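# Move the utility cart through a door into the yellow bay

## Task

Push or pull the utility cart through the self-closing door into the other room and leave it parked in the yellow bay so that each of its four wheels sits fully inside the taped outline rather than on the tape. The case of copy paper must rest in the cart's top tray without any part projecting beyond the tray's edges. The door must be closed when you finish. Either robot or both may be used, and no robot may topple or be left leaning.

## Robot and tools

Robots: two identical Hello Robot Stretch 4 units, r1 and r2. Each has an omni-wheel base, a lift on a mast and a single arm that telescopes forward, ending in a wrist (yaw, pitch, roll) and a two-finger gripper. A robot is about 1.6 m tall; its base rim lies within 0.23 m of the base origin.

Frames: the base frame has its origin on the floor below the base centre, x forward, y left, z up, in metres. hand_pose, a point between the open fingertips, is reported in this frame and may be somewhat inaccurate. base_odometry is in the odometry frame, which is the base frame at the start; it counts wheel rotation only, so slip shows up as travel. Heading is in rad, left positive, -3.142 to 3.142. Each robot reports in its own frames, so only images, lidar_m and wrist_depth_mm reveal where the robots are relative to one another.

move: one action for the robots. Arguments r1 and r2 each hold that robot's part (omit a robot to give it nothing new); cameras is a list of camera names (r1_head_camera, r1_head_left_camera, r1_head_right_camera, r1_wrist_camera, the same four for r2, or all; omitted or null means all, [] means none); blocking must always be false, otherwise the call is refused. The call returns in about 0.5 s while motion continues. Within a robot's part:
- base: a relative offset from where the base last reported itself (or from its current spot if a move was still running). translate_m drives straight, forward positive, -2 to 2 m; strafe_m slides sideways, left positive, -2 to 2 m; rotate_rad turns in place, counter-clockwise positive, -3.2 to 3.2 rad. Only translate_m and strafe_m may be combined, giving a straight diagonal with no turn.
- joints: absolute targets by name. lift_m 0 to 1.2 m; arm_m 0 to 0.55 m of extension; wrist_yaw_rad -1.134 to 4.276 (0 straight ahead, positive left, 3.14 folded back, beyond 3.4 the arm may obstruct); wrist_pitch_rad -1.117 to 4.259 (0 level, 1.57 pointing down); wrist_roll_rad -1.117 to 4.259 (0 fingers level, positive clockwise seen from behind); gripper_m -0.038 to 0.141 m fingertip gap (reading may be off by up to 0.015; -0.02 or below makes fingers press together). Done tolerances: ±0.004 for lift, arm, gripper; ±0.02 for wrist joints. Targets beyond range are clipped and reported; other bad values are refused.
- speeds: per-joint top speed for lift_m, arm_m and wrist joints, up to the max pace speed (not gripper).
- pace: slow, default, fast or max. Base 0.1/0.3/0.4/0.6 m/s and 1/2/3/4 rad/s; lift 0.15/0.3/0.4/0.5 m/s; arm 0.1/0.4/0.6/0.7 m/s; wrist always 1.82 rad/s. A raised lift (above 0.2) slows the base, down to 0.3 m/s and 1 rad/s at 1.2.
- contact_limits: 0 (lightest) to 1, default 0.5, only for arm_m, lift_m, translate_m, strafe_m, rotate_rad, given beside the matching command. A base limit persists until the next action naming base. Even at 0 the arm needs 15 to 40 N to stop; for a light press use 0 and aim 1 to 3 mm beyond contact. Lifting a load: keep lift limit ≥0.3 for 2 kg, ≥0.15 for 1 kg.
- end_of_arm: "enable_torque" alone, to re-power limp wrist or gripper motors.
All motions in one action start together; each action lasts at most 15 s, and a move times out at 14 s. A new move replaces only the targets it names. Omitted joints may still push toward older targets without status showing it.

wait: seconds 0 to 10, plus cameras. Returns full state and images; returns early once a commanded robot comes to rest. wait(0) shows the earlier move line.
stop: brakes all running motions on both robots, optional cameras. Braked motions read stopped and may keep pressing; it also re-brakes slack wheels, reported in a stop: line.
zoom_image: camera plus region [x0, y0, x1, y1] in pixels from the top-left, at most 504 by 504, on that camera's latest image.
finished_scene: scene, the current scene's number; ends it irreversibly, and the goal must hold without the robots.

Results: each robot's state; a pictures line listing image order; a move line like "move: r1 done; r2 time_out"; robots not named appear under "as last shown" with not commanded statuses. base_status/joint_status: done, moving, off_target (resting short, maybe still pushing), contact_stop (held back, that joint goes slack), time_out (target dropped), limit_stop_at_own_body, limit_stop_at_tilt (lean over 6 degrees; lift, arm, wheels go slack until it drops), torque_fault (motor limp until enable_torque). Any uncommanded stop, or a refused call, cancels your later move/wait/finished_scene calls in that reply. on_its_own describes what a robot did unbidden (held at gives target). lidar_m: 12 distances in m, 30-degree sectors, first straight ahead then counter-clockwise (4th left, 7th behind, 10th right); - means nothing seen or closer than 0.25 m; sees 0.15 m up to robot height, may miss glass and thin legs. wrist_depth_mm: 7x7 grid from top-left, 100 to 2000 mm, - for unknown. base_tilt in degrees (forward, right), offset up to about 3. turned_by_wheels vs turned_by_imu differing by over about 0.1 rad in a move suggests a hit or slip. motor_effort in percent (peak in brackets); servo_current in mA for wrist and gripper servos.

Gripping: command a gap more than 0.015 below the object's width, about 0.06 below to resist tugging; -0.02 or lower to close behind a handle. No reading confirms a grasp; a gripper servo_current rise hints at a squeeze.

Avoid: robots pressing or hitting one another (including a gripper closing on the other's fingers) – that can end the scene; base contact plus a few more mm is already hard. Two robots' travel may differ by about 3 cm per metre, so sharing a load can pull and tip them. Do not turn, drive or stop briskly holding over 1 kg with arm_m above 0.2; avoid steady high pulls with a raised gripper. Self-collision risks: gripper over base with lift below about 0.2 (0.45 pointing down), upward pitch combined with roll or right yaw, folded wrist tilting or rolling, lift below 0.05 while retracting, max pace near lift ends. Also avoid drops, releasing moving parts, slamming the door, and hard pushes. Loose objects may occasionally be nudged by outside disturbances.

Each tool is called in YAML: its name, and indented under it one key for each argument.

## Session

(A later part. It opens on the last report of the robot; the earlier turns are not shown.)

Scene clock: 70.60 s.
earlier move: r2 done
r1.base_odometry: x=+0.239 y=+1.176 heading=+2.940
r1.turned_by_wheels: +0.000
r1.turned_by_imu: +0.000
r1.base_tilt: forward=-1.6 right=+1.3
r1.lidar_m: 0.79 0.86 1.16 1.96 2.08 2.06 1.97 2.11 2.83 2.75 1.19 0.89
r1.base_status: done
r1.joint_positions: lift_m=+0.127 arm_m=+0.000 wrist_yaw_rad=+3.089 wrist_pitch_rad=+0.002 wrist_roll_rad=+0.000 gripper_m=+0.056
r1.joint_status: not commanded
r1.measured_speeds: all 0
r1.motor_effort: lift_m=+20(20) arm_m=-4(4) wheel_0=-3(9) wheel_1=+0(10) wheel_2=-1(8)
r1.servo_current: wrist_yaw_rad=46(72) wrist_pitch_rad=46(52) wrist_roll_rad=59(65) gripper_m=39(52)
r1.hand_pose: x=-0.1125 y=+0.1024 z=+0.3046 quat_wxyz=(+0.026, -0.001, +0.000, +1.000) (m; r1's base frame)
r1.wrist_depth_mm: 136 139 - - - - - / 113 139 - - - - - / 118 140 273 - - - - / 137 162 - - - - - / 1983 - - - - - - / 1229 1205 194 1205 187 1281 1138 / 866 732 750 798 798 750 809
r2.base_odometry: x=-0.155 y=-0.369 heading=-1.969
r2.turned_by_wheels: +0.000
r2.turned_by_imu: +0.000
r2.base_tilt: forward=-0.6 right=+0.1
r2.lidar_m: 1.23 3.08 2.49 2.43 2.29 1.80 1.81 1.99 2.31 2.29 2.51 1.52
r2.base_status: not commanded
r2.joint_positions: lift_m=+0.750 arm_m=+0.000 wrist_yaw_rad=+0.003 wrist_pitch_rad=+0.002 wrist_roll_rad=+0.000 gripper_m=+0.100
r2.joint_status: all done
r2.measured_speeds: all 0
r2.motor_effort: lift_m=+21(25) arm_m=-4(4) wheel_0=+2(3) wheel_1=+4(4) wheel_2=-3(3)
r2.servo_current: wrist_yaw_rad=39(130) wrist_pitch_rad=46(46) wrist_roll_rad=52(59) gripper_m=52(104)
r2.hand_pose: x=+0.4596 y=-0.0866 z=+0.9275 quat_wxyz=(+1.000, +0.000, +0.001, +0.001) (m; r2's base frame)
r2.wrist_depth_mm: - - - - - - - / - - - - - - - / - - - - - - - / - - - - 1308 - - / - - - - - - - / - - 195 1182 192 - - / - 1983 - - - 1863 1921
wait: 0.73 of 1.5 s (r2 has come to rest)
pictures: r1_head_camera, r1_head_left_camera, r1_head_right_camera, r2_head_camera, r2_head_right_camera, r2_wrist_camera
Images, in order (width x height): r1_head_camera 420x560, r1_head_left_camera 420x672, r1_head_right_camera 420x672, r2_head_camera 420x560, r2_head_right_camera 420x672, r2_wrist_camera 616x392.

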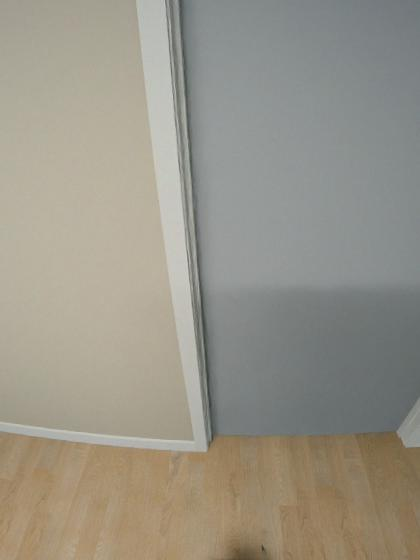

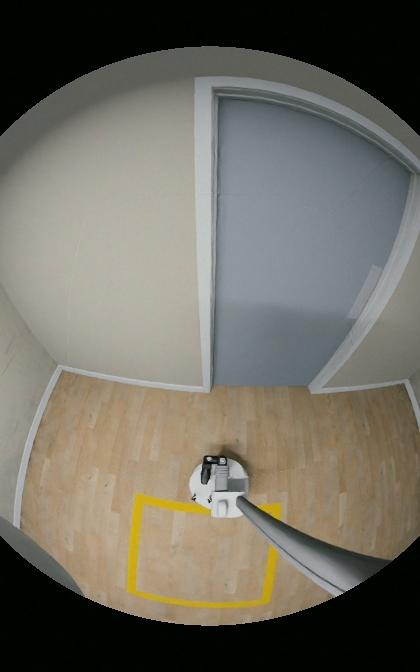

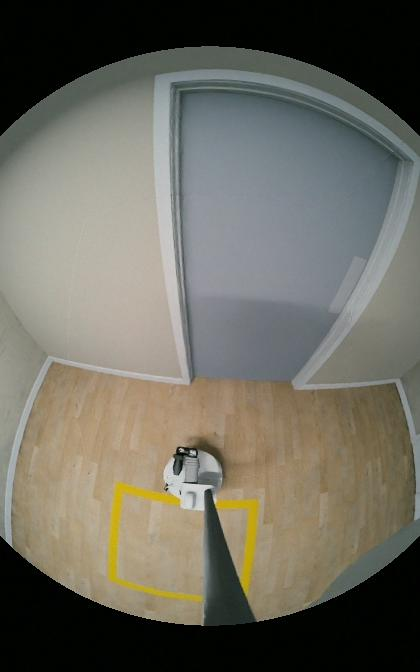

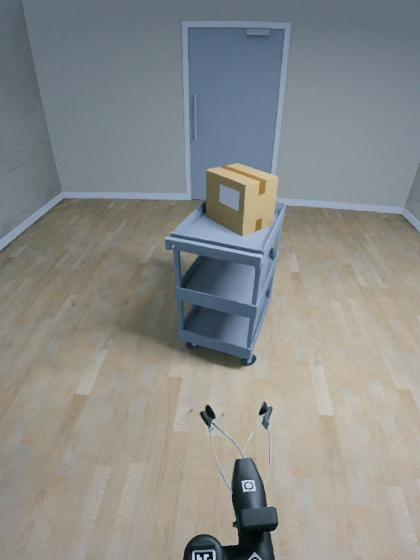

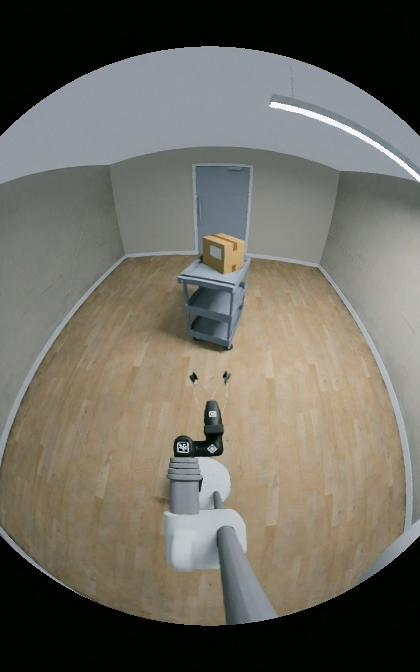

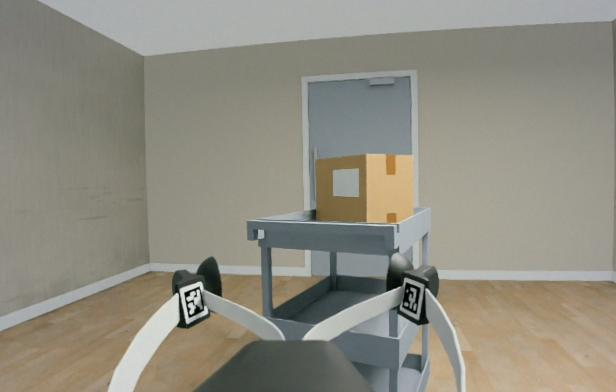

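move:
  blocking: false
  r1: {"base":{"strafe_m":-0.56}}
  r2: {"base":{"translate_m":0.45},"joints":{"lift_m":0.71,"wrist_roll_rad":1.57,"gripper_m":0.1}}
  cameras: []

wait:
  seconds: 3
  cameras: []

wait:
  seconds: 1
  cameras: ["r1_head_camera","r1_head_left_camera","r2_head_camera","r2_head_right_camera","r2_wrist_camera"]

Scene clock: 90.60 s.
move: r1 moving; r2 moving
r1.base_odometry: x=+0.246 y=+1.211 heading=+2.940
r1.turned_by_wheels: +0.000
r1.turned_by_imu: +0.000
r1.base_tilt: forward=-1.6 right=+1.3
r1.lidar_m: 0.80 0.84 1.17 1.98 2.10 2.04 1.97 2.09 2.78 2.72 1.17 0.89
r1.base_status: strafe_m moving
r1.joint_positions: lift_m=+0.127 arm_m=+0.000 wrist_yaw_rad=+3.089 wrist_pitch_rad=+0.002 wrist_roll_rad=+0.000 gripper_m=+0.056
r1.joint_status: not commanded
r1.measured_speeds: translate_m=+0.000 strafe_m=-0.142 rotate_rad=-0.003 lift_m=+0.000 arm_m=+0.000 wrist_yaw_rad=+0.000 wrist_pitch_rad=+0.000 wrist_roll_rad=+0.000
r1.motor_effort: lift_m=+20(20) arm_m=-4(4) wheel_0=+10(10) wheel_1=-7(10) wheel_2=+0(1)
r1.servo_current: wrist_yaw_rad=26(65) wrist_pitch_rad=33(46) wrist_roll_rad=72(72) gripper_m=39(52)
r1.hand_pose: x=-0.1125 y=+0.1024 z=+0.3046 quat_wxyz=(+0.026, -0.001, +0.000, +1.000) (m; r1's base frame)
r1.wrist_depth_mm: 136 139 - - - - - / 113 139 - - - - - / 118 139 272 - - - - / 137 162 - - - - - / 1863 - - - - - - / 1205 1182 194 1160 187 1308 1118 / 854 750 741 809 788 741 820
r2.base_odometry: x=-0.167 y=-0.397 heading=-1.969
r2.turned_by_wheels: +0.000
r2.turned_by_imu: +0.001
r2.base_tilt: forward=-0.7 right=+0.1
r2.lidar_m: 1.19 3.10 2.46 2.43 2.29 1.88 1.83 2.01 2.28 2.27 2.49 1.44
r2.base_status: translate_m moving
r2.joint_positions: lift_m=+0.718 arm_m=+0.000 wrist_yaw_rad=+0.003 wrist_pitch_rad=+0.002 wrist_roll_rad=+0.589 gripper_m=+0.100
r2.joint_status: lift_m moving; wrist_roll_rad moving; the others done
r2.measured_speeds: translate_m=+0.120 strafe_m=-0.001 rotate_rad=+0.001 lift_m=-0.073 arm_m=+0.000 wrist_yaw_rad=+0.000 wrist_pitch_rad=+0.000 wrist_roll_rad=+1.820
r2.motor_effort: lift_m=+13(23) arm_m=-4(4) wheel_0=+7(10) wheel_1=+7(8) wheel_2=-12(13)
r2.servo_current: wrist_yaw_rad=52(52) wrist_pitch_rad=46(46) wrist_roll_rad=104(104) gripper_m=52(52)
r2.hand_pose: x=+0.4596 y=-0.0866 z=+0.8958 quat_wxyz=(+0.957, +0.290, +0.001, +0.001) (m; r2's base frame)
r2.wrist_depth_mm: - - - - - - - / - - - - - - - / - - - - - - - / - - - 1430 1255 - - / - - - - 1618 - 1808 / - - 195 1430 185 1576 1397 / - - - - - - 1205
pictures: none
No camera images: "cameras" was empty.

Scene clock: 93.10 s.
earlier move: r1 moving; r2 done
r1.base_odometry: x=+0.351 y=+1.725 heading=+2.940
r1.turned_by_wheels: +0.000
r1.turned_by_imu: -0.003
r1.base_tilt: forward=-1.6 right=+1.3
r1.lidar_m: 0.85 0.90 1.16 2.53 2.65 2.05 2.00 2.11 2.24 2.20 1.10 0.86
r1.base_status: strafe_m moving
r1.joint_positions: lift_m=+0.127 arm_m=+0.000 wrist_yaw_rad=+3.089 wrist_pitch_rad=+0.002 wrist_roll_rad=+0.000 gripper_m=+0.056
r1.joint_status: not commanded
r1.measured_speeds: all 0
r1.motor_effort: lift_m=+20(20) arm_m=-4(4) wheel_0=+2(12) wheel_1=+0(10) wheel_2=+0(2)
r1.servo_current: wrist_yaw_rad=52(72) wrist_pitch_rad=46(52) wrist_roll_rad=46(72) gripper_m=46(52)
r1.hand_pose: x=-0.1125 y=+0.1024 z=+0.3046 quat_wxyz=(+0.026, -0.001, +0.000, +1.000) (m; r1's base frame)
r1.wrist_depth_mm: 136 138 - - - - - / 112 139 - - - - - / 116 140 271 - - - - / 137 159 - - - - - / 1863 - - - - - - / 1205 1182 194 1182 187 1160 1118 / 831 750 750 143 798 778 820
r2.base_odometry: x=-0.329 y=-0.783 heading=-1.969
r2.turned_by_wheels: +0.000
r2.turned_by_imu: +0.001
r2.base_tilt: forward=-0.7 right=+0.0
r2.lidar_m: 0.78 3.00 2.43 2.37 2.63 2.28 2.25 2.49 2.38 2.35 2.60 0.76
r2.base_status: done
r2.joint_positions: lift_m=+0.710 arm_m=+0.000 wrist_yaw_rad=+0.003 wrist_pitch_rad=+0.002 wrist_roll_rad=+1.568 gripper_m=+0.100
r2.joint_status: all done
r2.measured_speeds: all 0
r2.motor_effort: lift_m=+14(23) arm_m=-4(4) wheel_0=+2(11) wheel_1=+4(10) wheel_2=-3(14)
r2.servo_current: wrist_yaw_rad=52(59) wrist_pitch_rad=46(52) wrist_roll_rad=46(104) gripper_m=52(52)
r2.hand_pose: x=+0.4595 y=-0.0866 z=+0.8880 quat_wxyz=(+0.708, +0.706, +0.001, +0.000) (m; r2's base frame)
r2.wrist_depth_mm: - - - - - 1708 1205 / - - - 891 634 647 569 / - - - 831 1205 - 591 / - - - 946 - 634 - / - - - - - 699 1308 / - - 193 - 194 1464 1229 / - - - - - 1921 1229
wait: 2.50 of 3 s (r2 has come to rest)
pictures: none
No camera images: "cameras" was empty.

Scene clock: 93.30 s.
earlier move: r1 done
r1.base_odometry: x=+0.351 y=+1.725 heading=+2.940
r1.turned_by_wheels: +0.000
r1.turned_by_imu: +0.000
r1.base_tilt: forward=-1.6 right=+1.3
r1.lidar_m: 0.84 0.91 1.19 2.53 2.65 2.07 1.99 2.11 2.27 2.18 1.10 0.84
r1.base_status: done
r1.joint_positions: lift_m=+0.127 arm_m=+0.000 wrist_yaw_rad=+3.089 wrist_pitch_rad=+0.002 wrist_roll_rad=+0.000 gripper_m=+0.056
r1.joint_status: not commanded
r1.measured_speeds: all 0
r1.motor_effort: lift_m=+20(20) arm_m=-4(4) wheel_0=+1(12) wheel_1=+0(10) wheel_2=+0(2)
r1.servo_current: wrist_yaw_rad=39(72) wrist_pitch_rad=46(52) wrist_roll_rad=46(72) gripper_m=46(52)
r1.hand_pose: x=-0.1125 y=+0.1024 z=+0.3046 quat_wxyz=(+0.026, -0.001, +0.000, +1.000) (m; r1's base frame)
r1.wrist_depth_mm: 136 138 - - - - - / 112 139 - - - - - / 116 139 268 - - - - / 136 159 - - - - - / 1983 - - - - - - / 1205 1182 194 1182 187 1138 1118 / 854 750 750 143 788 768 809
r2.base_odometry: x=-0.329 y=-0.783 heading=-1.969
r2.turned_by_wheels: +0.000
r2.turned_by_imu: +0.000
r2.base_tilt: forward=-0.6 right=+0.1
r2.lidar_m: 0.77 3.01 2.43 2.38 2.64 2.28 2.25 2.44 2.37 2.32 2.55 0.78
r2.base_status: done
r2.joint_positions: lift_m=+0.710 arm_m=+0.000 wrist_yaw_rad=+0.003 wrist_pitch_rad=+0.002 wrist_roll_rad=+1.568 gripper_m=+0.100
r2.joint_status: all done
r2.measured_speeds: all 0
r2.motor_effort: lift_m=+14(23) arm_m=-4(4) wheel_0=+2(11) wheel_1=+4(10) wheel_2=-2(14)
r2.servo_current: wrist_yaw_rad=39(59) wrist_pitch_rad=39(52) wrist_roll_rad=46(104) gripper_m=52(52)
r2.hand_pose: x=+0.4595 y=-0.0866 z=+0.8880 quat_wxyz=(+0.708, +0.706, +0.001, +0.000) (m; r2's base frame)
r2.wrist_depth_mm: - - - - - 1756 1229 / - - - 904 634 647 569 / - - - 831 1229 - 591 / - - - 960 - 640 - / - - - - - 699 1308 / - - 193 - 193 1430 1229 / - - - - - 1983 1229
wait: 0.20 of 1 s (r1 has come to rest)
pictures: r1_head_camera, r1_head_left_camera, r2_head_camera, r2_head_right_camera, r2_wrist_camera
Images, in order (width x height): r1_head_camera 420x560, r1_head_left_camera 420x672, r2_head_camera 420x560, r2_head_right_camera 420x672, r2_wrist_camera 616x392.

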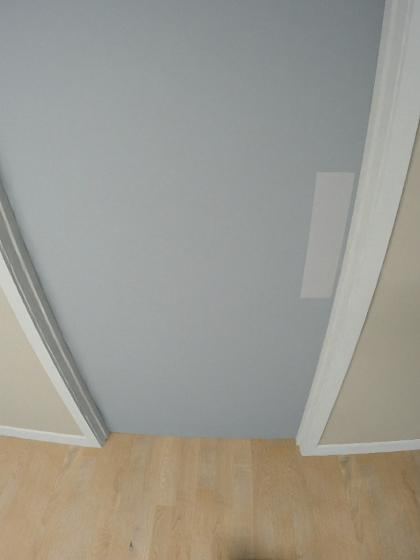

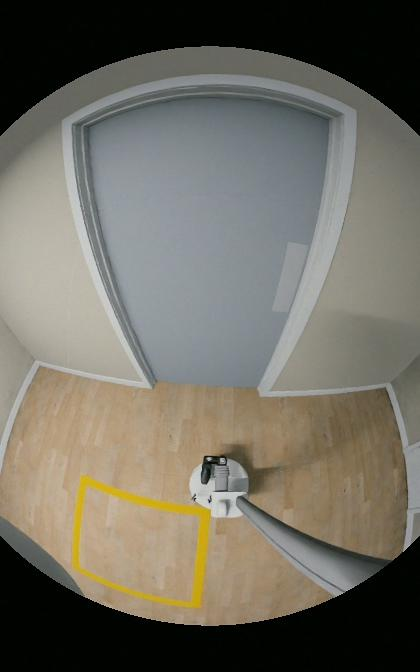

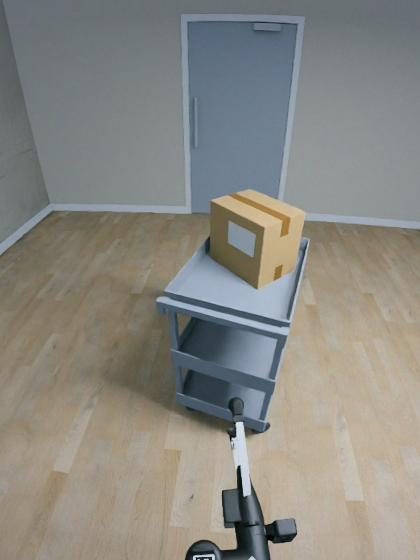

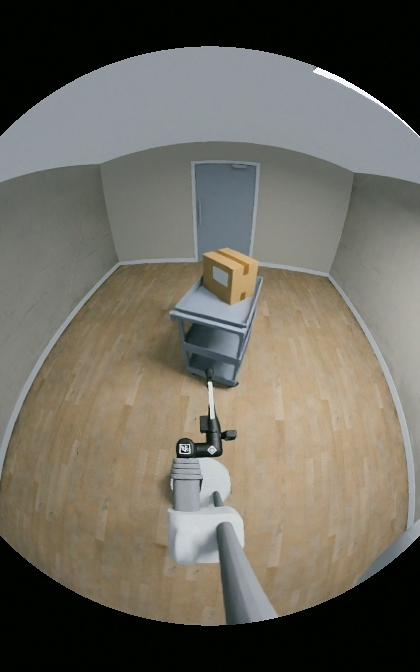

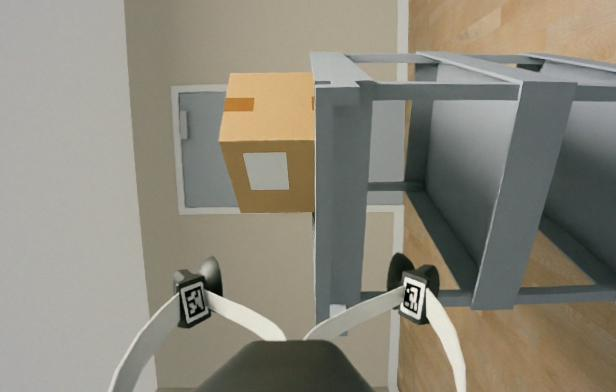

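move:
  blocking: false
  r2: {"base":{"translate_m":0.2,"strafe_m":-0.03},"joints":{"lift_m":0.652}}
  cameras: []

wait:
  seconds: 2.5
  cameras: ["r2_head_camera","r2_wrist_camera"]

Scene clock: 104.10 s.
move: r2 moving
r1: as last shown
r1.base_tilt: forward=-1.6 right=+1.2
r1.lidar_m: 0.86 0.90 1.14 2.52 2.63 2.07 2.00 2.11 2.27 2.20 1.10 0.83
r1.motor_effort: lift_m=+20(20) arm_m=-4(4) wheel_0=+1(2) wheel_1=+0(0) wheel_2=+0(0)
r1.servo_current: wrist_yaw_rad=39(59) wrist_pitch_rad=46(46) wrist_roll_rad=52(65) gripper_m=39(39)
r1.wrist_depth_mm: 136 138 - - - - - / 112 139 - - - - - / 116 139 270 - - - - / 137 159 - - - - - / 1983 - - - - - - / 1182 1229 193 1205 188 1160 1118 / 842 759 750 143 788 778 820
r2.base_odometry: x=-0.346 y=-0.810 heading=-1.969
r2.turned_by_wheels: +0.000
r2.turned_by_imu: +0.001
r2.base_tilt: forward=-0.7 right=+0.0
r2.lidar_m: 0.76 3.02 2.43 2.37 2.62 2.31 2.28 2.53 2.37 2.35 2.55 0.73
r2.base_status: translate_m moving; strafe_m moving
r2.joint_positions: lift_m=+0.674 arm_m=+0.000 wrist_yaw_rad=+0.003 wrist_pitch_rad=+0.002 wrist_roll_rad=+1.568 gripper_m=+0.100
r2.joint_status: lift_m moving
r2.measured_speeds: translate_m=+0.122 strafe_m=-0.017 rotate_rad=+0.003 lift_m=-0.119 arm_m=+0.000 wrist_yaw_rad=+0.000 wrist_pitch_rad=+0.000 wrist_roll_rad=+0.000
r2.motor_effort: lift_m=+13(16) arm_m=-4(4) wheel_0=+9(11) wheel_1=+6(7) wheel_2=-12(13)
r2.servo_current: wrist_yaw_rad=46(65) wrist_pitch_rad=39(46) wrist_roll_rad=52(59) gripper_m=46(52)
r2.hand_pose: x=+0.4595 y=-0.0866 z=+0.8513 quat_wxyz=(+0.708, +0.706, +0.001, +0.000) (m; r2's base frame)
r2.wrist_depth_mm: - - - - - 1708 1160 / - - - 597 - 539 535 / - - 820 559 - 574 564 / - - - 609 - 597 - / - - - 661 - 654 1281 / - - 193 683 194 1430 1182 / - - - - - 1921 1205
pictures: none
No camera images: "cameras" was empty.

Scene clock: 105.67 s.
earlier move: r2 done
r1.base_odometry: x=+0.351 y=+1.725 heading=+2.940
r1.turned_by_wheels: +0.000
r1.turned_by_imu: +0.000
r1.base_tilt: forward=-1.6 right=+1.3
r1.lidar_m: 0.85 0.91 1.17 2.52 2.65 2.08 2.00 2.13 2.26 2.19 1.11 0.85
r1.base_status: not commanded
r1.joint_positions: lift_m=+0.127 arm_m=+0.000 wrist_yaw_rad=+3.089 wrist_pitch_rad=+0.002 wrist_roll_rad=+0.000 gripper_m=+0.056
r1.joint_status: not commanded
r1.measured_speeds: all 0
r1.motor_effort: lift_m=+20(20) arm_m=-4(4) wheel_0=+1(2) wheel_1=+0(0) wheel_2=+0(0)
r1.servo_current: wrist_yaw_rad=59(65) wrist_pitch_rad=46(52) wrist_roll_rad=39(65) gripper_m=39(52)
r1.hand_pose: x=-0.1125 y=+0.1024 z=+0.3046 quat_wxyz=(+0.026, -0.001, +0.000, +1.000) (m; r1's base frame)
r1.wrist_depth_mm: 136 139 - - - - - / 112 139 - - - - - / 116 139 270 - - - - / 136 159 - - - - - / 1921 - - - - - - / 1205 1205 194 1205 187 1160 1138 / 831 750 759 143 798 778 809
r2.base_odometry: x=-0.435 y=-0.956 heading=-1.969
r2.turned_by_wheels: +0.000
r2.turned_by_imu: +0.000
r2.base_tilt: forward=-0.7 right=+0.1
r2.lidar_m: 0.58 3.04 2.43 2.38 2.60 2.50 2.44 2.69 2.34 2.35 2.58 0.57
r2.base_status: done
r2.joint_positions: lift_m=+0.652 arm_m=+0.000 wrist_yaw_rad=+0.003 wrist_pitch_rad=+0.002 wrist_roll_rad=+1.568 gripper_m=+0.100
r2.joint_status: all done
r2.measured_speeds: all 0
r2.motor_effort: lift_m=+14(16) arm_m=-4(4) wheel_0=+4(11) wheel_1=+4(9) wheel_2=-4(14)
r2.servo_current: wrist_yaw_rad=39(65) wrist_pitch_rad=39(46) wrist_roll_rad=39(59) gripper_m=46(59)
r2.hand_pose: x=+0.4595 y=-0.0866 z=+0.8301 quat_wxyz=(+0.708, +0.706, +0.001, +0.000) (m; r2's base frame)
r2.wrist_depth_mm: - - - - - 1661 1098 / - - 699 319 373 368 368 / - - 640 387 - - 399 / - - 750 413 - - 424 / - - - 445 - - 452 / - - 192 477 194 496 504 / - - - - 554 549 549
wait: 1.57 of 2.5 s (r2 has come to rest)
pictures: r2_head_camera, r2_wrist_camera
Images, in order (width x height): r2_head_camera 420x560, r2_wrist_camera 616x392.

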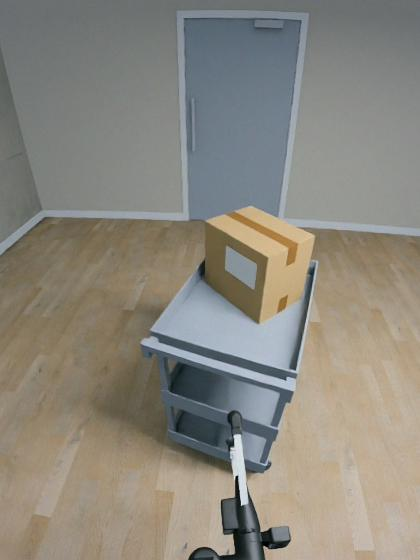

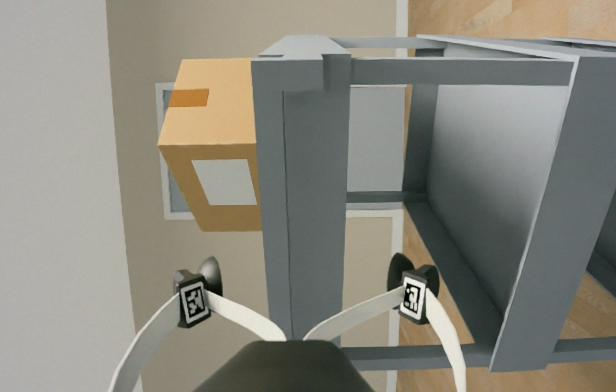

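move:
  blocking: false
  r2: {"base":{"strafe_m":0.2},"joints":{"lift_m":0.686}}
  cameras: []

wait:
  seconds: 2.5
  cameras: []

move:
  blocking: false
  r2: {"base":{"rotate_rad":-0.33}}
  cameras: []

wait:
  seconds: 2.5
  cameras: ["r2_head_camera","r2_wrist_camera"]

Scene clock: 133.67 s.
move: r2 moving
r1: as last shown
r1.base_tilt: forward=-1.6 right=+1.2
r1.lidar_m: 0.85 0.90 1.15 2.50 2.67 2.06 1.98 2.13 2.27 2.19 1.08 0.83
r1.servo_current: wrist_yaw_rad=33(65) wrist_pitch_rad=33(46) wrist_roll_rad=46(59) gripper_m=46(46)
r1.wrist_depth_mm: 136 138 - - - - - / 112 139 - - - - - / 116 139 270 - - - - / 136 159 - - - - - / 1921 - - - - - - / 1182 1182 194 1182 187 1160 1138 / 854 759 741 143 788 778 809
r2.base_odometry: x=-0.401 y=-0.970 heading=-1.968
r2.turned_by_wheels: +0.000
r2.turned_by_imu: +0.001
r2.base_tilt: forward=-0.7 right=+0.1
r2.lidar_m: 0.61 2.99 2.37 2.35 2.59 2.47 2.45 2.68 2.42 2.37 2.60 0.59
r2.base_status: strafe_m moving
r2.joint_positions: lift_m=+0.681 arm_m=+0.000 wrist_yaw_rad=+0.003 wrist_pitch_rad=+0.002 wrist_roll_rad=+1.568 gripper_m=+0.100
r2.joint_status: lift_m moving
r2.measured_speeds: translate_m=-0.001 strafe_m=+0.140 rotate_rad=+0.007 lift_m=+0.056 arm_m=+0.000 wrist_yaw_rad=+0.000 wrist_pitch_rad=+0.000 wrist_roll_rad=+0.000
r2.motor_effort: lift_m=+21(26) arm_m=-4(4) wheel_0=-13(13) wheel_1=+10(11) wheel_2=+0(4)
r2.servo_current: wrist_yaw_rad=46(65) wrist_pitch_rad=39(39) wrist_roll_rad=39(59) gripper_m=52(59)
r2.hand_pose: x=+0.4595 y=-0.0866 z=+0.8591 quat_wxyz=(+0.708, +0.706, +0.001, +0.000) (m; r2's base frame)
r2.wrist_depth_mm: - - - - - 370 1060 / - - 691 379 - - - / - - 647 402 1025 - - / - - 831 433 - - 436 / - - - 466 - - 469 / - - 193 488 187 - 512 / - - - - 549 1708 1078
pictures: none
No camera images: "cameras" was empty.

Scene clock: 135.13 s.
earlier move: r2 done
r1.base_odometry: x=+0.351 y=+1.725 heading=+2.940
r1.turned_by_wheels: +0.000
r1.turned_by_imu: +0.000
r1.base_tilt: forward=-1.6 right=+1.2
r1.lidar_m: 0.86 0.91 1.15 2.51 2.66 2.08 1.98 2.14 2.27 2.20 1.09 0.84
r1.base_status: not commanded
r1.joint_positions: lift_m=+0.127 arm_m=+0.000 wrist_yaw_rad=+3.089 wrist_pitch_rad=+0.002 wrist_roll_rad=+0.000 gripper_m=+0.056
r1.joint_status: not commanded
r1.measured_speeds: all 0
r1.motor_effort: lift_m=+20(20) arm_m=-4(4) wheel_0=+1(2) wheel_1=+0(0) wheel_2=+0(0)
r1.servo_current: wrist_yaw_rad=33(72) wrist_pitch_rad=39(46) wrist_roll_rad=65(65) gripper_m=46(46)
r1.hand_pose: x=-0.1125 y=+0.1024 z=+0.3046 quat_wxyz=(+0.026, -0.001, +0.000, +1.000) (m; r1's base frame)
r1.wrist_depth_mm: 136 138 - - - - - / 112 139 - - - - - / 116 140 271 - - - - / 137 159 - - - - - / 1921 - - - - - - / 1182 1205 193 1182 187 1160 1138 / 854 750 750 143 788 768 820
r2.base_odometry: x=-0.250 y=-1.033 heading=-1.968
r2.turned_by_wheels: +0.000
r2.turned_by_imu: +0.000
r2.base_tilt: forward=-0.7 right=+0.1
r2.lidar_m: 0.69 2.76 2.26 2.16 2.38 2.44 2.39 2.69 2.56 2.53 2.78 0.67
r2.base_status: done
r2.joint_positions: lift_m=+0.686 arm_m=+0.000 wrist_yaw_rad=+0.003 wrist_pitch_rad=+0.002 wrist_roll_rad=+1.568 gripper_m=+0.100
r2.joint_status: all done
r2.measured_speeds: all 0
r2.motor_effort: lift_m=+21(26) arm_m=-4(4) wheel_0=-1(13) wheel_1=+2(12) wheel_2=+0(4)
r2.servo_current: wrist_yaw_rad=46(65) wrist_pitch_rad=39(52) wrist_roll_rad=39(59) gripper_m=52(59)
r2.hand_pose: x=+0.4595 y=-0.0867 z=+0.8635 quat_wxyz=(+0.708, +0.706, +0.001, +0.000) (m; r2's base frame)
r2.wrist_depth_mm: - - 627 421 - - - / - - 750 445 - - 442 / - - - 488 - - 477 / - - - 521 - 1863 512 / - - - - 544 1618 1138 / - - 193 - 194 1499 1205 / - - - - - 1921 1182
wait: 1.47 of 2.5 s (r2 has come to rest)
pictures: none
No camera images: "cameras" was empty.

Scene clock: 135.63 s.
move: r2 moving
r1: as last shown
r1.lidar_m: 0.86 0.91 1.15 2.51 2.66 2.05 1.99 2.14 2.29 2.19 1.10 0.86
r1.servo_current: wrist_yaw_rad=52(59) wrist_pitch_rad=39(46) wrist_roll_rad=46(65) gripper_m=33(46)
r1.wrist_depth_mm: 136 138 - - - - - / 112 139 - - - - - / 116 140 270 - - - - / 137 159 - - - - - / 1921 - - - - - - / 1205 1182 194 1182 187 1182 1138 / 854 750 759 143 788 778 820
r2.base_odometry: x=-0.250 y=-1.033 heading=-2.202
r2.turned_by_wheels: -0.234
r2.turned_by_imu: -0.227
r2.base_tilt: forward=-0.7 right=+0.1
r2.lidar_m: 0.66 3.41 2.39 2.17 2.23 2.60 2.42 2.45 2.72 2.52 2.58 0.68
r2.base_status: rotate_rad moving
r2.joint_positions: lift_m=+0.686 arm_m=+0.000 wrist_yaw_rad=+0.003 wrist_pitch_rad=+0.002 wrist_roll_rad=+1.568 gripper_m=+0.100
r2.joint_status: not commanded
r2.measured_speeds: translate_m=-0.001 strafe_m=-0.001 rotate_rad=-0.649 lift_m=+0.000 arm_m=+0.000 wrist_yaw_rad=-0.002 wrist_pitch_rad=+0.000 wrist_roll_rad=+0.000
r2.motor_effort: lift_m=+21(21) arm_m=-4(4) wheel_0=+6(11) wheel_1=+5(9) wheel_2=+6(10)
r2.servo_current: wrist_yaw_rad=39(65) wrist_pitch_rad=39(46) wrist_roll_rad=52(65) gripper_m=52(52)
r2.hand_pose: x=+0.4595 y=-0.0867 z=+0.8635 quat_wxyz=(+0.708, +0.706, +0.001, +0.000) (m; r2's base frame)
r2.wrist_depth_mm: - - - 445 - 1708 445 / - - - 455 - - 459 / - - 715 683 - - 473 / - - 809 741 - - 488 / - - - 854 - - 508 / - - 193 517 193 525 530 / - - - - - 1756 1118
pictures: none
No camera images: "cameras" was empty.

Scene clock: 136.23 s.
earlier move: r2 done
r1.base_odometry: x=+0.351 y=+1.725 heading=+2.940
r1.turned_by_wheels: +0.000
r1.turned_by_imu: +0.000
r1.base_tilt: forward=-1.6 right=+1.3
r1.lidar_m: 0.85 0.89 1.16 2.52 2.66 2.05 1.98 2.12 2.25 2.19 1.10 0.84
r1.base_status: not commanded
r1.joint_positions: lift_m=+0.127 arm_m=+0.000 wrist_yaw_rad=+3.089 wrist_pitch_rad=+0.002 wrist_roll_rad=+0.000 gripper_m=+0.056
r1.joint_status: not commanded
r1.measured_speeds: all 0
r1.motor_effort: lift_m=+20(20) arm_m=-4(4) wheel_0=+2(2) wheel_1=+0(0) wheel_2=+0(0)
r1.servo_current: wrist_yaw_rad=39(65) wrist_pitch_rad=39(46) wrist_roll_rad=39(65) gripper_m=39(46)
r1.hand_pose: x=-0.1125 y=+0.1024 z=+0.3046 quat_wxyz=(+0.026, -0.001, +0.000, +1.000) (m; r1's base frame)
r1.wrist_depth_mm: 136 138 - - - - - / 112 139 - - - - - / 116 139 268 - - - - / 137 158 - - - - - / 1983 - - - - - - / 1205 1205 193 1205 187 1182 1138 / 842 750 750 143 788 778 809
r2.base_odometry: x=-0.250 y=-1.033 heading=-2.298
r2.turned_by_wheels: -0.095
r2.turned_by_imu: -0.093
r2.base_tilt: forward=-0.7 right=+0.1
r2.lidar_m: 0.65 0.70 2.47 2.19 2.17 2.70 2.42 2.43 2.83 2.54 2.55 0.67
r2.base_status: done
r2.joint_positions: lift_m=+0.686 arm_m=+0.000 wrist_yaw_rad=+0.002 wrist_pitch_rad=+0.002 wrist_roll_rad=+1.568 gripper_m=+0.100
r2.joint_status: not commanded
r2.measured_speeds: all 0
r2.motor_effort: lift_m=+21(21) arm_m=-4(4) wheel_0=+4(11) wheel_1=+2(9) wheel_2=+5(10)
r2.servo_current: wrist_yaw_rad=59(65) wrist_pitch_rad=46(46) wrist_roll_rad=46(65) gripper_m=52(59)
r2.hand_pose: x=+0.4595 y=-0.0867 z=+0.8635 quat_wxyz=(+0.708, +0.706, +0.001, +0.000) (m; r2's base frame)
r2.wrist_depth_mm: - - - - - 1708 1182 / - - - - - 1708 1205 / - - - 484 - - 480 / - - 750 496 - - 492 / - - 788 750 1098 - 500 / - - 192 500 192 - 512 / - - - - - - 517
wait: 0.60 of 2.5 s (r2 has come to rest)
pictures: r2_head_camera, r2_wrist_camera
Images, in order (width x height): r2_head_camera 420x560, r2_wrist_camera 616x392.

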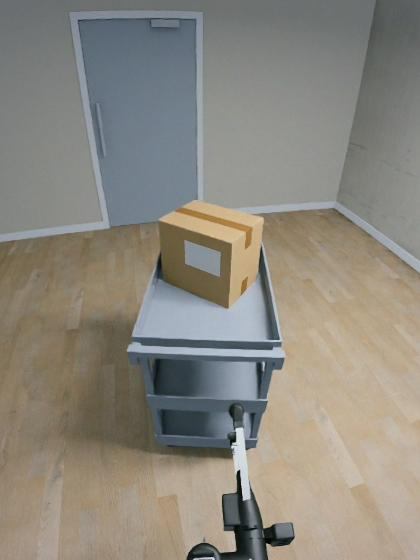

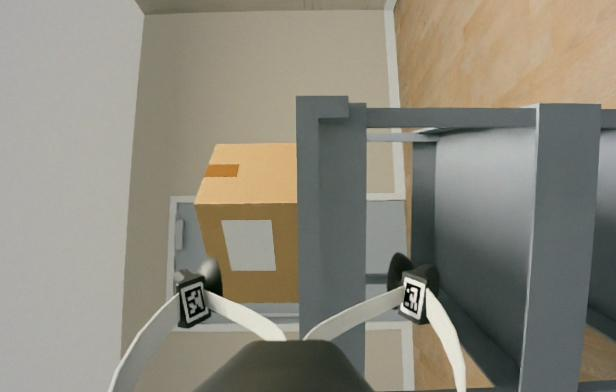

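move:
  blocking: false
  r2: {"base":{"translate_m":0.2,"strafe_m":0.05},"pace":"slow","contact_limits":{"translate_m":0.2}}
  cameras: []

wait:
  seconds: 4
  cameras: ["r2_head_camera","r2_head_right_camera","r2_wrist_camera"]

Scene clock: 145.63 s.
move: r2 moving
r1: as last shown
r1.lidar_m: 0.84 0.90 1.14 2.50 2.68 2.06 1.99 2.12 2.25 2.18 1.11 0.85
r1.motor_effort: lift_m=+20(20) arm_m=-4(4) wheel_0=+1(2) wheel_1=+0(0) wheel_2=+0(0)
r1.servo_current: wrist_yaw_rad=65(65) wrist_pitch_rad=39(46) wrist_roll_rad=26(65) gripper_m=46(46)
r1.wrist_depth_mm: 136 138 - - - - - / 112 139 - - - - - / 116 140 268 - - - - / 136 159 - - - - - / 1921 - - - - - - / 1205 1205 194 1182 187 1138 1160 / 854 750 750 143 788 788 820
r2.base_odometry: x=-0.256 y=-1.044 heading=-2.297
r2.turned_by_wheels: +0.000
r2.turned_by_imu: +0.001
r2.base_tilt: forward=-0.7 right=+0.1
r2.lidar_m: 0.65 0.72 2.49 2.20 2.20 2.69 2.44 2.45 2.85 2.52 2.56 0.67
r2.base_status: translate_m moving; strafe_m moving
r2.joint_positions: lift_m=+0.686 arm_m=+0.000 wrist_yaw_rad=+0.002 wrist_pitch_rad=+0.002 wrist_roll_rad=+1.568 gripper_m=+0.100
r2.joint_status: not commanded
r2.measured_speeds: translate_m=+0.049 strafe_m=+0.012 rotate_rad=+0.002 lift_m=+0.000 arm_m=+0.000 wrist_yaw_rad=+0.000 wrist_pitch_rad=+0.000 wrist_roll_rad=+0.000
r2.motor_effort: lift_m=+21(21) arm_m=-4(4) wheel_0=+5(8) wheel_1=+7(8) wheel_2=-10(10)
r2.servo_current: wrist_yaw_rad=46(52) wrist_pitch_rad=39(46) wrist_roll_rad=39(59) gripper_m=46(52)
r2.contact_limits: translate_m 0.2
r2.hand_pose: x=+0.4595 y=-0.0867 z=+0.8635 quat_wxyz=(+0.708, +0.706, +0.001, +0.000) (m; r2's base frame)
r2.wrist_depth_mm: - - - - - 1708 1182 / - - - - - 1661 1118 / - - - 477 - - 473 / - - 741 480 - - 477 / - - 778 741 - - 492 / - - 193 496 192 - 496 / - - - - - - 504
pictures: none
No camera images: "cameras" was empty.

Scene clock: 148.43 s.
earlier move: r2 done
r1.base_odometry: x=+0.351 y=+1.725 heading=+2.940
r1.turned_by_wheels: +0.000
r1.turned_by_imu: +0.000
r1.base_tilt: forward=-1.6 right=+1.3
r1.lidar_m: 0.84 0.90 1.15 2.52 2.65 2.08 2.00 2.13 2.28 2.19 1.08 0.84
r1.base_status: not commanded
r1.joint_positions: lift_m=+0.127 arm_m=+0.000 wrist_yaw_rad=+3.089 wrist_pitch_rad=+0.002 wrist_roll_rad=+0.000 gripper_m=+0.056
r1.joint_status: not commanded
r1.measured_speeds: all 0
r1.motor_effort: lift_m=+20(20) arm_m=-4(4) wheel_0=+1(2) wheel_1=+0(0) wheel_2=+0(0)
r1.servo_current: wrist_yaw_rad=52(65) wrist_pitch_rad=39(52) wrist_roll_rad=33(72) gripper_m=39(52)
r1.hand_pose: x=-0.1125 y=+0.1024 z=+0.3046 quat_wxyz=(+0.026, -0.001, +0.000, +1.000) (m; r1's base frame)
r1.wrist_depth_mm: 136 138 - - - - - / 112 138 - - - - - / 116 139 268 - - - - / 137 159 - - - - - / 1983 - - - - - - / 1182 1182 194 1205 187 1160 1138 / 842 750 768 143 798 788 820
r2.base_odometry: x=-0.346 y=-1.216 heading=-2.297
r2.turned_by_wheels: +0.000
r2.turned_by_imu: +0.000
r2.base_tilt: forward=-0.7 right=+0.1
r2.lidar_m: 0.46 0.51 2.46 2.19 2.19 2.67 2.61 2.63 2.85 2.54 2.56 0.48
r2.base_status: done
r2.joint_positions: lift_m=+0.686 arm_m=+0.000 wrist_yaw_rad=+0.002 wrist_pitch_rad=+0.002 wrist_roll_rad=+1.568 gripper_m=+0.100
r2.joint_status: not commanded
r2.measured_speeds: all 0
r2.motor_effort: lift_m=+21(21) arm_m=-4(4) wheel_0=+3(10) wheel_1=+4(10) wheel_2=-6(11)
r2.servo_current: wrist_yaw_rad=52(59) wrist_pitch_rad=39(46) wrist_roll_rad=39(59) gripper_m=46(59)
r2.contact_limits: translate_m 0.2
r2.hand_pose: x=+0.4595 y=-0.0867 z=+0.8635 quat_wxyz=(+0.708, +0.706, +0.001, +0.000) (m; r2's base frame)
r2.wrist_depth_mm: - - - 281 283 1397 293 / - - - 285 287 1576 - / - - 585 287 293 878 - / - - 535 294 296 - - / - - 591 298 300 - - / - - 194 244 193 - - / - - - - - 1863 -
wait: 2.80 of 4 s (r2 has come to rest)
pictures: r2_head_camera, r2_head_right_camera, r2_wrist_camera
Images, in order (width x height): r2_head_camera 420x560, r2_head_right_camera 420x672, r2_wrist_camera 616x392.

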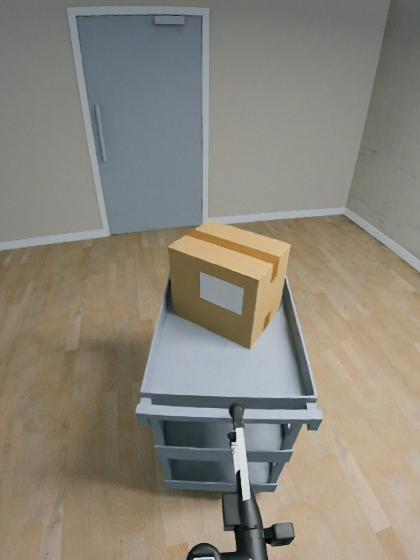

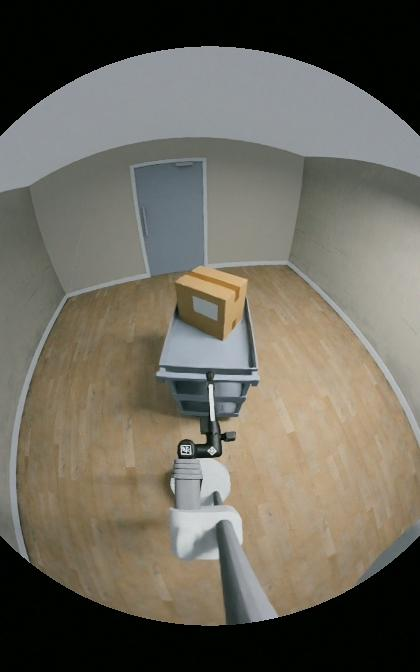

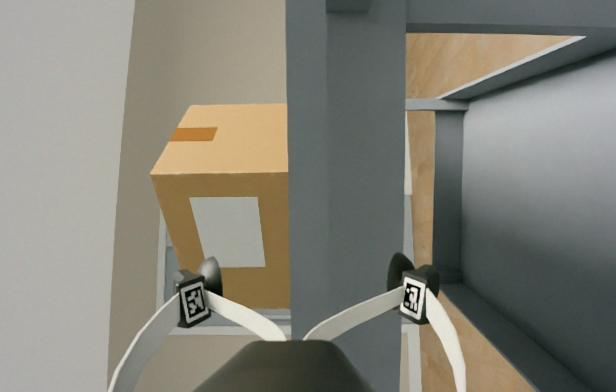

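zoom_image:
  camera: "r2_head_camera"
  region: [120, 340, 340, 500]

zoom_image:
  camera: "r2_wrist_camera"
  region: [200, 0, 480, 340]

Scaled by 2.291 from the camera's 420x560 image, which has a finer 1200x1600 frame.

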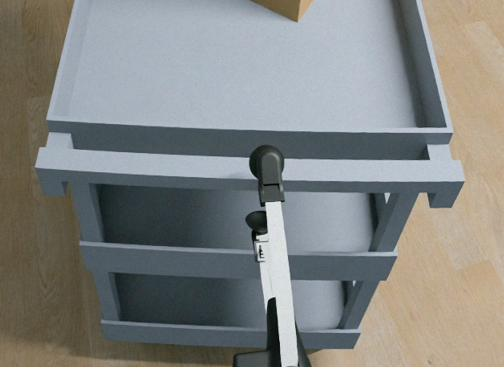

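Scaled by 1.482.

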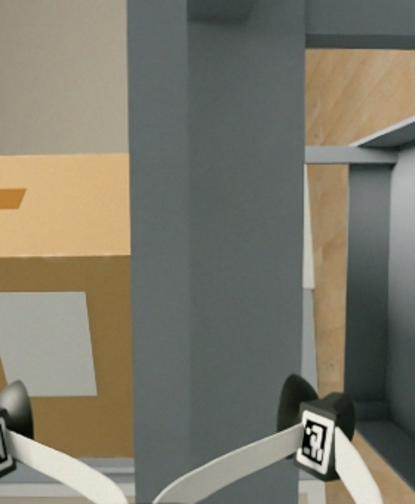

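move:
  blocking: false
  r2: {"base":{"translate_m":0.065},"joints":{"gripper_m":0.075},"pace":"slow","contact_limits":{"translate_m":0.1}}
  cameras: []

wait:
  seconds: 2
  cameras: ["r2_head_camera","r2_wrist_camera"]

zoom_image:
  camera: "r2_head_camera"
  region: [120, 340, 340, 500]

Scene clock: 159.60 s.
move: r2 moving
r1: as last shown
r1.lidar_m: 0.86 0.90 1.14 2.52 2.66 2.05 1.99 2.12 2.26 2.20 1.09 0.86
r1.motor_effort: lift_m=+20(20) arm_m=-4(4) wheel_0=+1(1) wheel_1=+0(0) wheel_2=+0(0)
r1.servo_current: wrist_yaw_rad=52(65) wrist_pitch_rad=46(46) wrist_roll_rad=59(65) gripper_m=46(46)
r1.wrist_depth_mm: 136 139 - - - - - / 112 139 - - - - - / 116 139 270 - - - - / 137 159 - - - - - / 1983 - - - - - - / 1160 1205 193 1182 188 1182 1138 / 831 750 750 143 809 778 820
r2.base_odometry: x=-0.354 y=-1.225 heading=-2.297
r2.turned_by_wheels: +0.000
r2.turned_by_imu: +0.001
r2.base_tilt: forward=-0.7 right=+0.1
r2.lidar_m: 0.44 0.50 2.44 2.18 2.22 2.69 2.63 2.65 2.86 2.55 2.57 0.49
r2.base_status: translate_m moving
r2.joint_positions: lift_m=+0.686 arm_m=+0.000 wrist_yaw_rad=+0.002 wrist_pitch_rad=+0.002 wrist_roll_rad=+1.568 gripper_m=+0.091
r2.joint_status: gripper_m moving
r2.measured_speeds: translate_m=+0.048 strafe_m=+0.000 rotate_rad=+0.000 lift_m=+0.000 arm_m=+0.000 wrist_yaw_rad=+0.000 wrist_pitch_rad=+0.000 wrist_roll_rad=+0.000
r2.motor_effort: lift_m=+21(21) arm_m=-4(4) wheel_0=+8(8) wheel_1=+5(6) wheel_2=-8(11)
r2.servo_current: wrist_yaw_rad=46(59) wrist_pitch_rad=39(46) wrist_roll_rad=65(65) gripper_m=72(72)
r2.contact_limits: translate_m 0.1
r2.hand_pose: x=+0.4595 y=-0.0867 z=+0.8635 quat_wxyz=(+0.708, +0.706, +0.001, +0.000) (m; r2's base frame)
r2.wrist_depth_mm: - - - 268 272 1576 297 / - - - 272 274 1618 - / - - 574 277 281 854 - / - - 521 283 285 891 - / - - 574 229 287 - - / - - 193 231 193 - - / - - - - - 1756 -
pictures: none
No camera images: "cameras" was empty.

Scene clock: 161.00 s.
earlier move: r2 done
r1.base_odometry: x=+0.351 y=+1.725 heading=+2.940
r1.turned_by_wheels: +0.000
r1.turned_by_imu: +0.000
r1.base_tilt: forward=-1.6 right=+1.3
r1.lidar_m: 0.84 0.91 1.16 2.51 2.65 2.07 1.99 2.12 2.27 2.17 1.11 0.84
r1.base_status: not commanded
r1.joint_positions: lift_m=+0.127 arm_m=+0.000 wrist_yaw_rad=+3.089 wrist_pitch_rad=+0.002 wrist_roll_rad=+0.000 gripper_m=+0.056
r1.joint_status: not commanded
r1.measured_speeds: all 0
r1.motor_effort: lift_m=+20(20) arm_m=-4(4) wheel_0=+1(2) wheel_1=+0(0) wheel_2=+0(0)
r1.servo_current: wrist_yaw_rad=46(65) wrist_pitch_rad=46(52) wrist_roll_rad=33(65) gripper_m=39(46)
r1.hand_pose: x=-0.1125 y=+0.1024 z=+0.3046 quat_wxyz=(+0.026, -0.001, +0.000, +1.000) (m; r1's base frame)
r1.wrist_depth_mm: 136 138 - - - - - / 112 139 - - - - - / 116 139 270 - - - - / 136 159 - - - - - / 1983 - - - - - - / 1205 1205 193 1205 186 1160 1118 / 831 759 750 143 798 788 809
r2.base_odometry: x=-0.389 y=-1.264 heading=-2.297
r2.turned_by_wheels: +0.000
r2.turned_by_imu: +0.000
r2.base_tilt: forward=-0.6 right=+0.1
r2.lidar_m: 0.42 0.46 2.46 2.18 2.23 2.70 2.68 2.71 2.82 2.52 2.56 0.43
r2.base_status: done
r2.joint_positions: lift_m=+0.686 arm_m=+0.000 wrist_yaw_rad=+0.000 wrist_pitch_rad=+0.002 wrist_roll_rad=+1.568 gripper_m=+0.075
r2.joint_status: all done
r2.measured_speeds: all 0
r2.motor_effort: lift_m=+21(21) arm_m=-4(4) wheel_0=+5(9) wheel_1=+5(7) wheel_2=-7(11)
r2.servo_current: wrist_yaw_rad=39(59) wrist_pitch_rad=39(46) wrist_roll_rad=52(65) gripper_m=52(85)
r2.contact_limits: translate_m 0.1
r2.hand_pose: x=+0.4593 y=-0.0874 z=+0.8635 quat_wxyz=(+0.708, +0.706, +0.001, -0.001) (m; r2's base frame)
r2.wrist_depth_mm: - - - 174 232 1708 1160 / - - - 234 236 809 - / - - 521 180 238 - - / - - 484 182 242 831 - / - - 530 185 245 854 - / - - 190 186 190 - - / - - - - - 1921 525
wait: 1.40 of 2 s (r2 has come to rest)
pictures: r2_head_camera, r2_wrist_camera
Images, in order (width x height): r2_head_camera 420x560, r2_wrist_camera 616x392.

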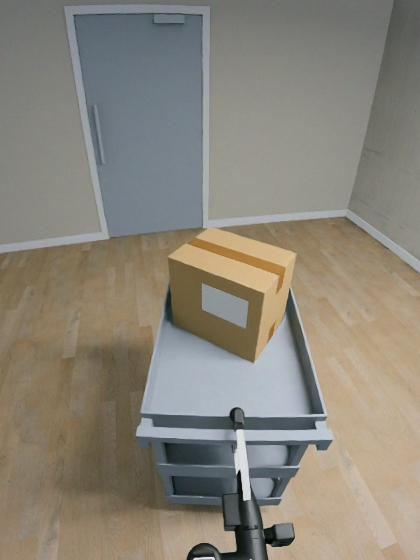

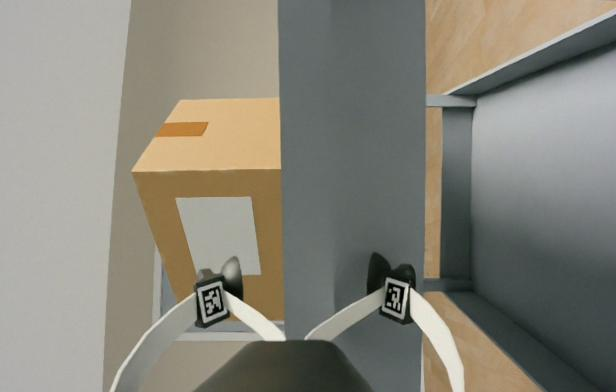

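Scaled by 2.291 from the camera's 420x560 image, which has a finer 1200x1600 frame.

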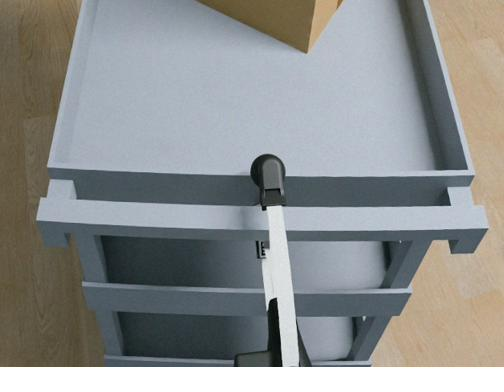

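move:
  blocking: false
  r2: {"joints":{"gripper_m":-0.03}}
  cameras: []

wait:
  seconds: 2
  cameras: ["r2_head_camera","r2_wrist_camera"]

zoom_image:
  camera: "r2_head_camera"
  region: [120, 340, 340, 500]

Scene clock: 166.43 s.
move: r2 moving
r1: as last shown
r1.lidar_m: 0.85 0.91 1.16 2.52 2.65 2.08 1.99 2.12 2.26 2.19 1.09 0.86
r1.motor_effort: lift_m=+20(20) arm_m=-4(4) wheel_0=+2(2) wheel_1=+0(0) wheel_2=+0(0)
r1.servo_current: wrist_yaw_rad=52(65) wrist_pitch_rad=46(46) wrist_roll_rad=46(72) gripper_m=46(46)
r1.wrist_depth_mm: 136 138 - - - - - / 112 139 - - - - - / 116 139 267 - - - - / 137 159 - - - - - / 1921 - - - - - - / 1138 1182 193 1182 187 1160 1138 / 842 750 759 143 809 768 809
r2.base_odometry: x=-0.389 y=-1.264 heading=-2.297
r2.turned_by_wheels: +0.000
r2.turned_by_imu: +0.001
r2.base_tilt: forward=-0.7 right=+0.1
r2.lidar_m: 0.41 0.42 2.49 2.22 2.22 2.69 2.69 2.71 2.87 2.54 2.55 0.41
r2.base_status: not commanded
r2.joint_positions: lift_m=+0.686 arm_m=+0.000 wrist_yaw_rad=+0.000 wrist_pitch_rad=+0.002 wrist_roll_rad=+1.568 gripper_m=+0.056
r2.joint_status: gripper_m moving
r2.measured_speeds: all 0
r2.motor_effort: lift_m=+21(21) arm_m=-4(4) wheel_0=+5(5) wheel_1=+5(5) wheel_2=-6(7)
r2.servo_current: wrist_yaw_rad=46(52) wrist_pitch_rad=46(46) wrist_roll_rad=46(59) gripper_m=104(124)
r2.contact_limits: translate_m 0.1
r2.hand_pose: x=+0.4593 y=-0.0874 z=+0.8635 quat_wxyz=(+0.708, +0.706, +0.001, -0.001) (m; r2's base frame)
r2.wrist_depth_mm: - - - 174 232 1708 1182 / - - - 177 235 809 - / - - 521 179 238 - - / - - 480 181 241 842 - / - - 525 184 244 854 - / - - 195 186 190 - - / - - - - - 1576 521
pictures: none
No camera images: "cameras" was empty.

Scene clock: 167.67 s.
earlier move: r2 done
r1.base_odometry: x=+0.351 y=+1.725 heading=+2.940
r1.turned_by_wheels: +0.000
r1.turned_by_imu: +0.000
r1.base_tilt: forward=-1.5 right=+1.3
r1.lidar_m: 0.85 0.90 1.17 2.52 2.65 2.05 1.99 2.11 2.25 2.20 1.10 0.85
r1.base_status: not commanded
r1.joint_positions: lift_m=+0.127 arm_m=+0.000 wrist_yaw_rad=+3.089 wrist_pitch_rad=+0.002 wrist_roll_rad=+0.000 gripper_m=+0.056
r1.joint_status: not commanded
r1.measured_speeds: all 0
r1.motor_effort: lift_m=+20(20) arm_m=-4(4) wheel_0=+1(2) wheel_1=+0(0) wheel_2=+0(0)
r1.servo_current: wrist_yaw_rad=52(72) wrist_pitch_rad=39(52) wrist_roll_rad=59(72) gripper_m=39(46)
r1.hand_pose: x=-0.1125 y=+0.1024 z=+0.3046 quat_wxyz=(+0.026, -0.001, +0.000, +1.000) (m; r1's base frame)
r1.wrist_depth_mm: 136 139 - - - - - / 112 138 - - - - - / 116 140 268 - - - - / 136 159 - - - - - / 1921 - - - - - - / 1205 1182 193 1160 187 1160 1118 / 842 750 750 143 788 768 809
r2.base_odometry: x=-0.389 y=-1.264 heading=-2.297
r2.turned_by_wheels: +0.000
r2.turned_by_imu: +0.001
r2.base_tilt: forward=-0.7 right=+0.1
r2.lidar_m: 0.39 0.44 2.47 2.17 2.19 2.69 2.69 2.70 2.83 2.51 2.55 0.42
r2.base_status: not commanded
r2.joint_positions: lift_m=+0.686 arm_m=+0.000 wrist_yaw_rad=+0.001 wrist_pitch_rad=+0.002 wrist_roll_rad=+1.568 gripper_m=-0.029
r2.joint_status: all done
r2.measured_speeds: all 0
r2.motor_effort: lift_m=+21(21) arm_m=-4(4) wheel_0=+4(5) wheel_1=+5(5) wheel_2=-2(7)
r2.servo_current: wrist_yaw_rad=33(59) wrist_pitch_rad=46(46) wrist_roll_rad=52(59) gripper_m=117(267)
r2.contact_limits: translate_m 0.1
r2.hand_pose: x=+0.4594 y=-0.0871 z=+0.8635 quat_wxyz=(+0.708, +0.706, +0.001, +0.000) (m; r2's base frame)
r2.wrist_depth_mm: - - - 158 216 1576 1160 / - - - 160 218 768 - / - - 488 164 222 - - / - - 469 166 227 - - / - - 530 169 229 - - / - - 187 172 179 - - / - - - - 237 1537 -
wait: 1.23 of 2 s (r2 has come to rest)
pictures: r2_head_camera, r2_wrist_camera
Images, in order (width x height): r2_head_camera 420x560, r2_wrist_camera 616x392.

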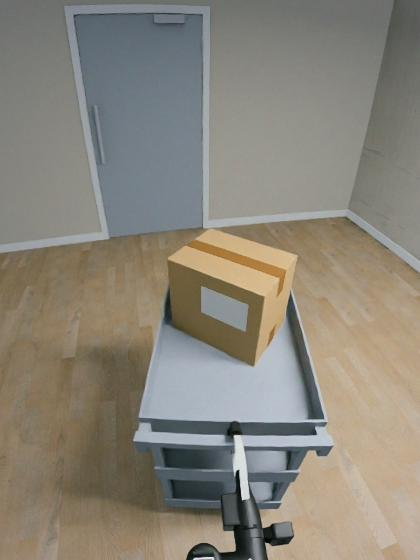

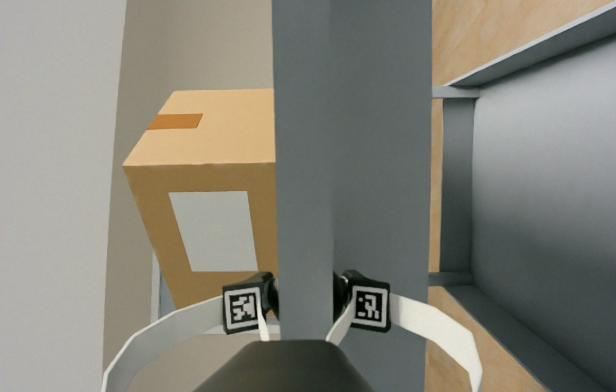

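Scaled by 2.291 from the camera's 420x560 image, which has a finer 1200x1600 frame.

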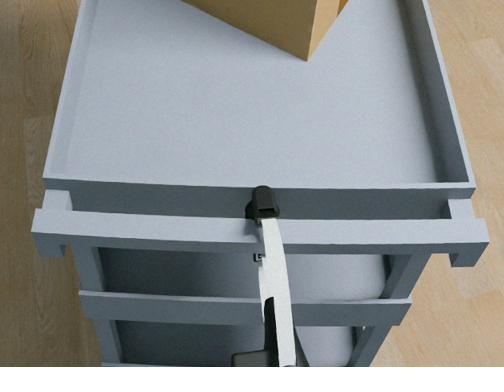

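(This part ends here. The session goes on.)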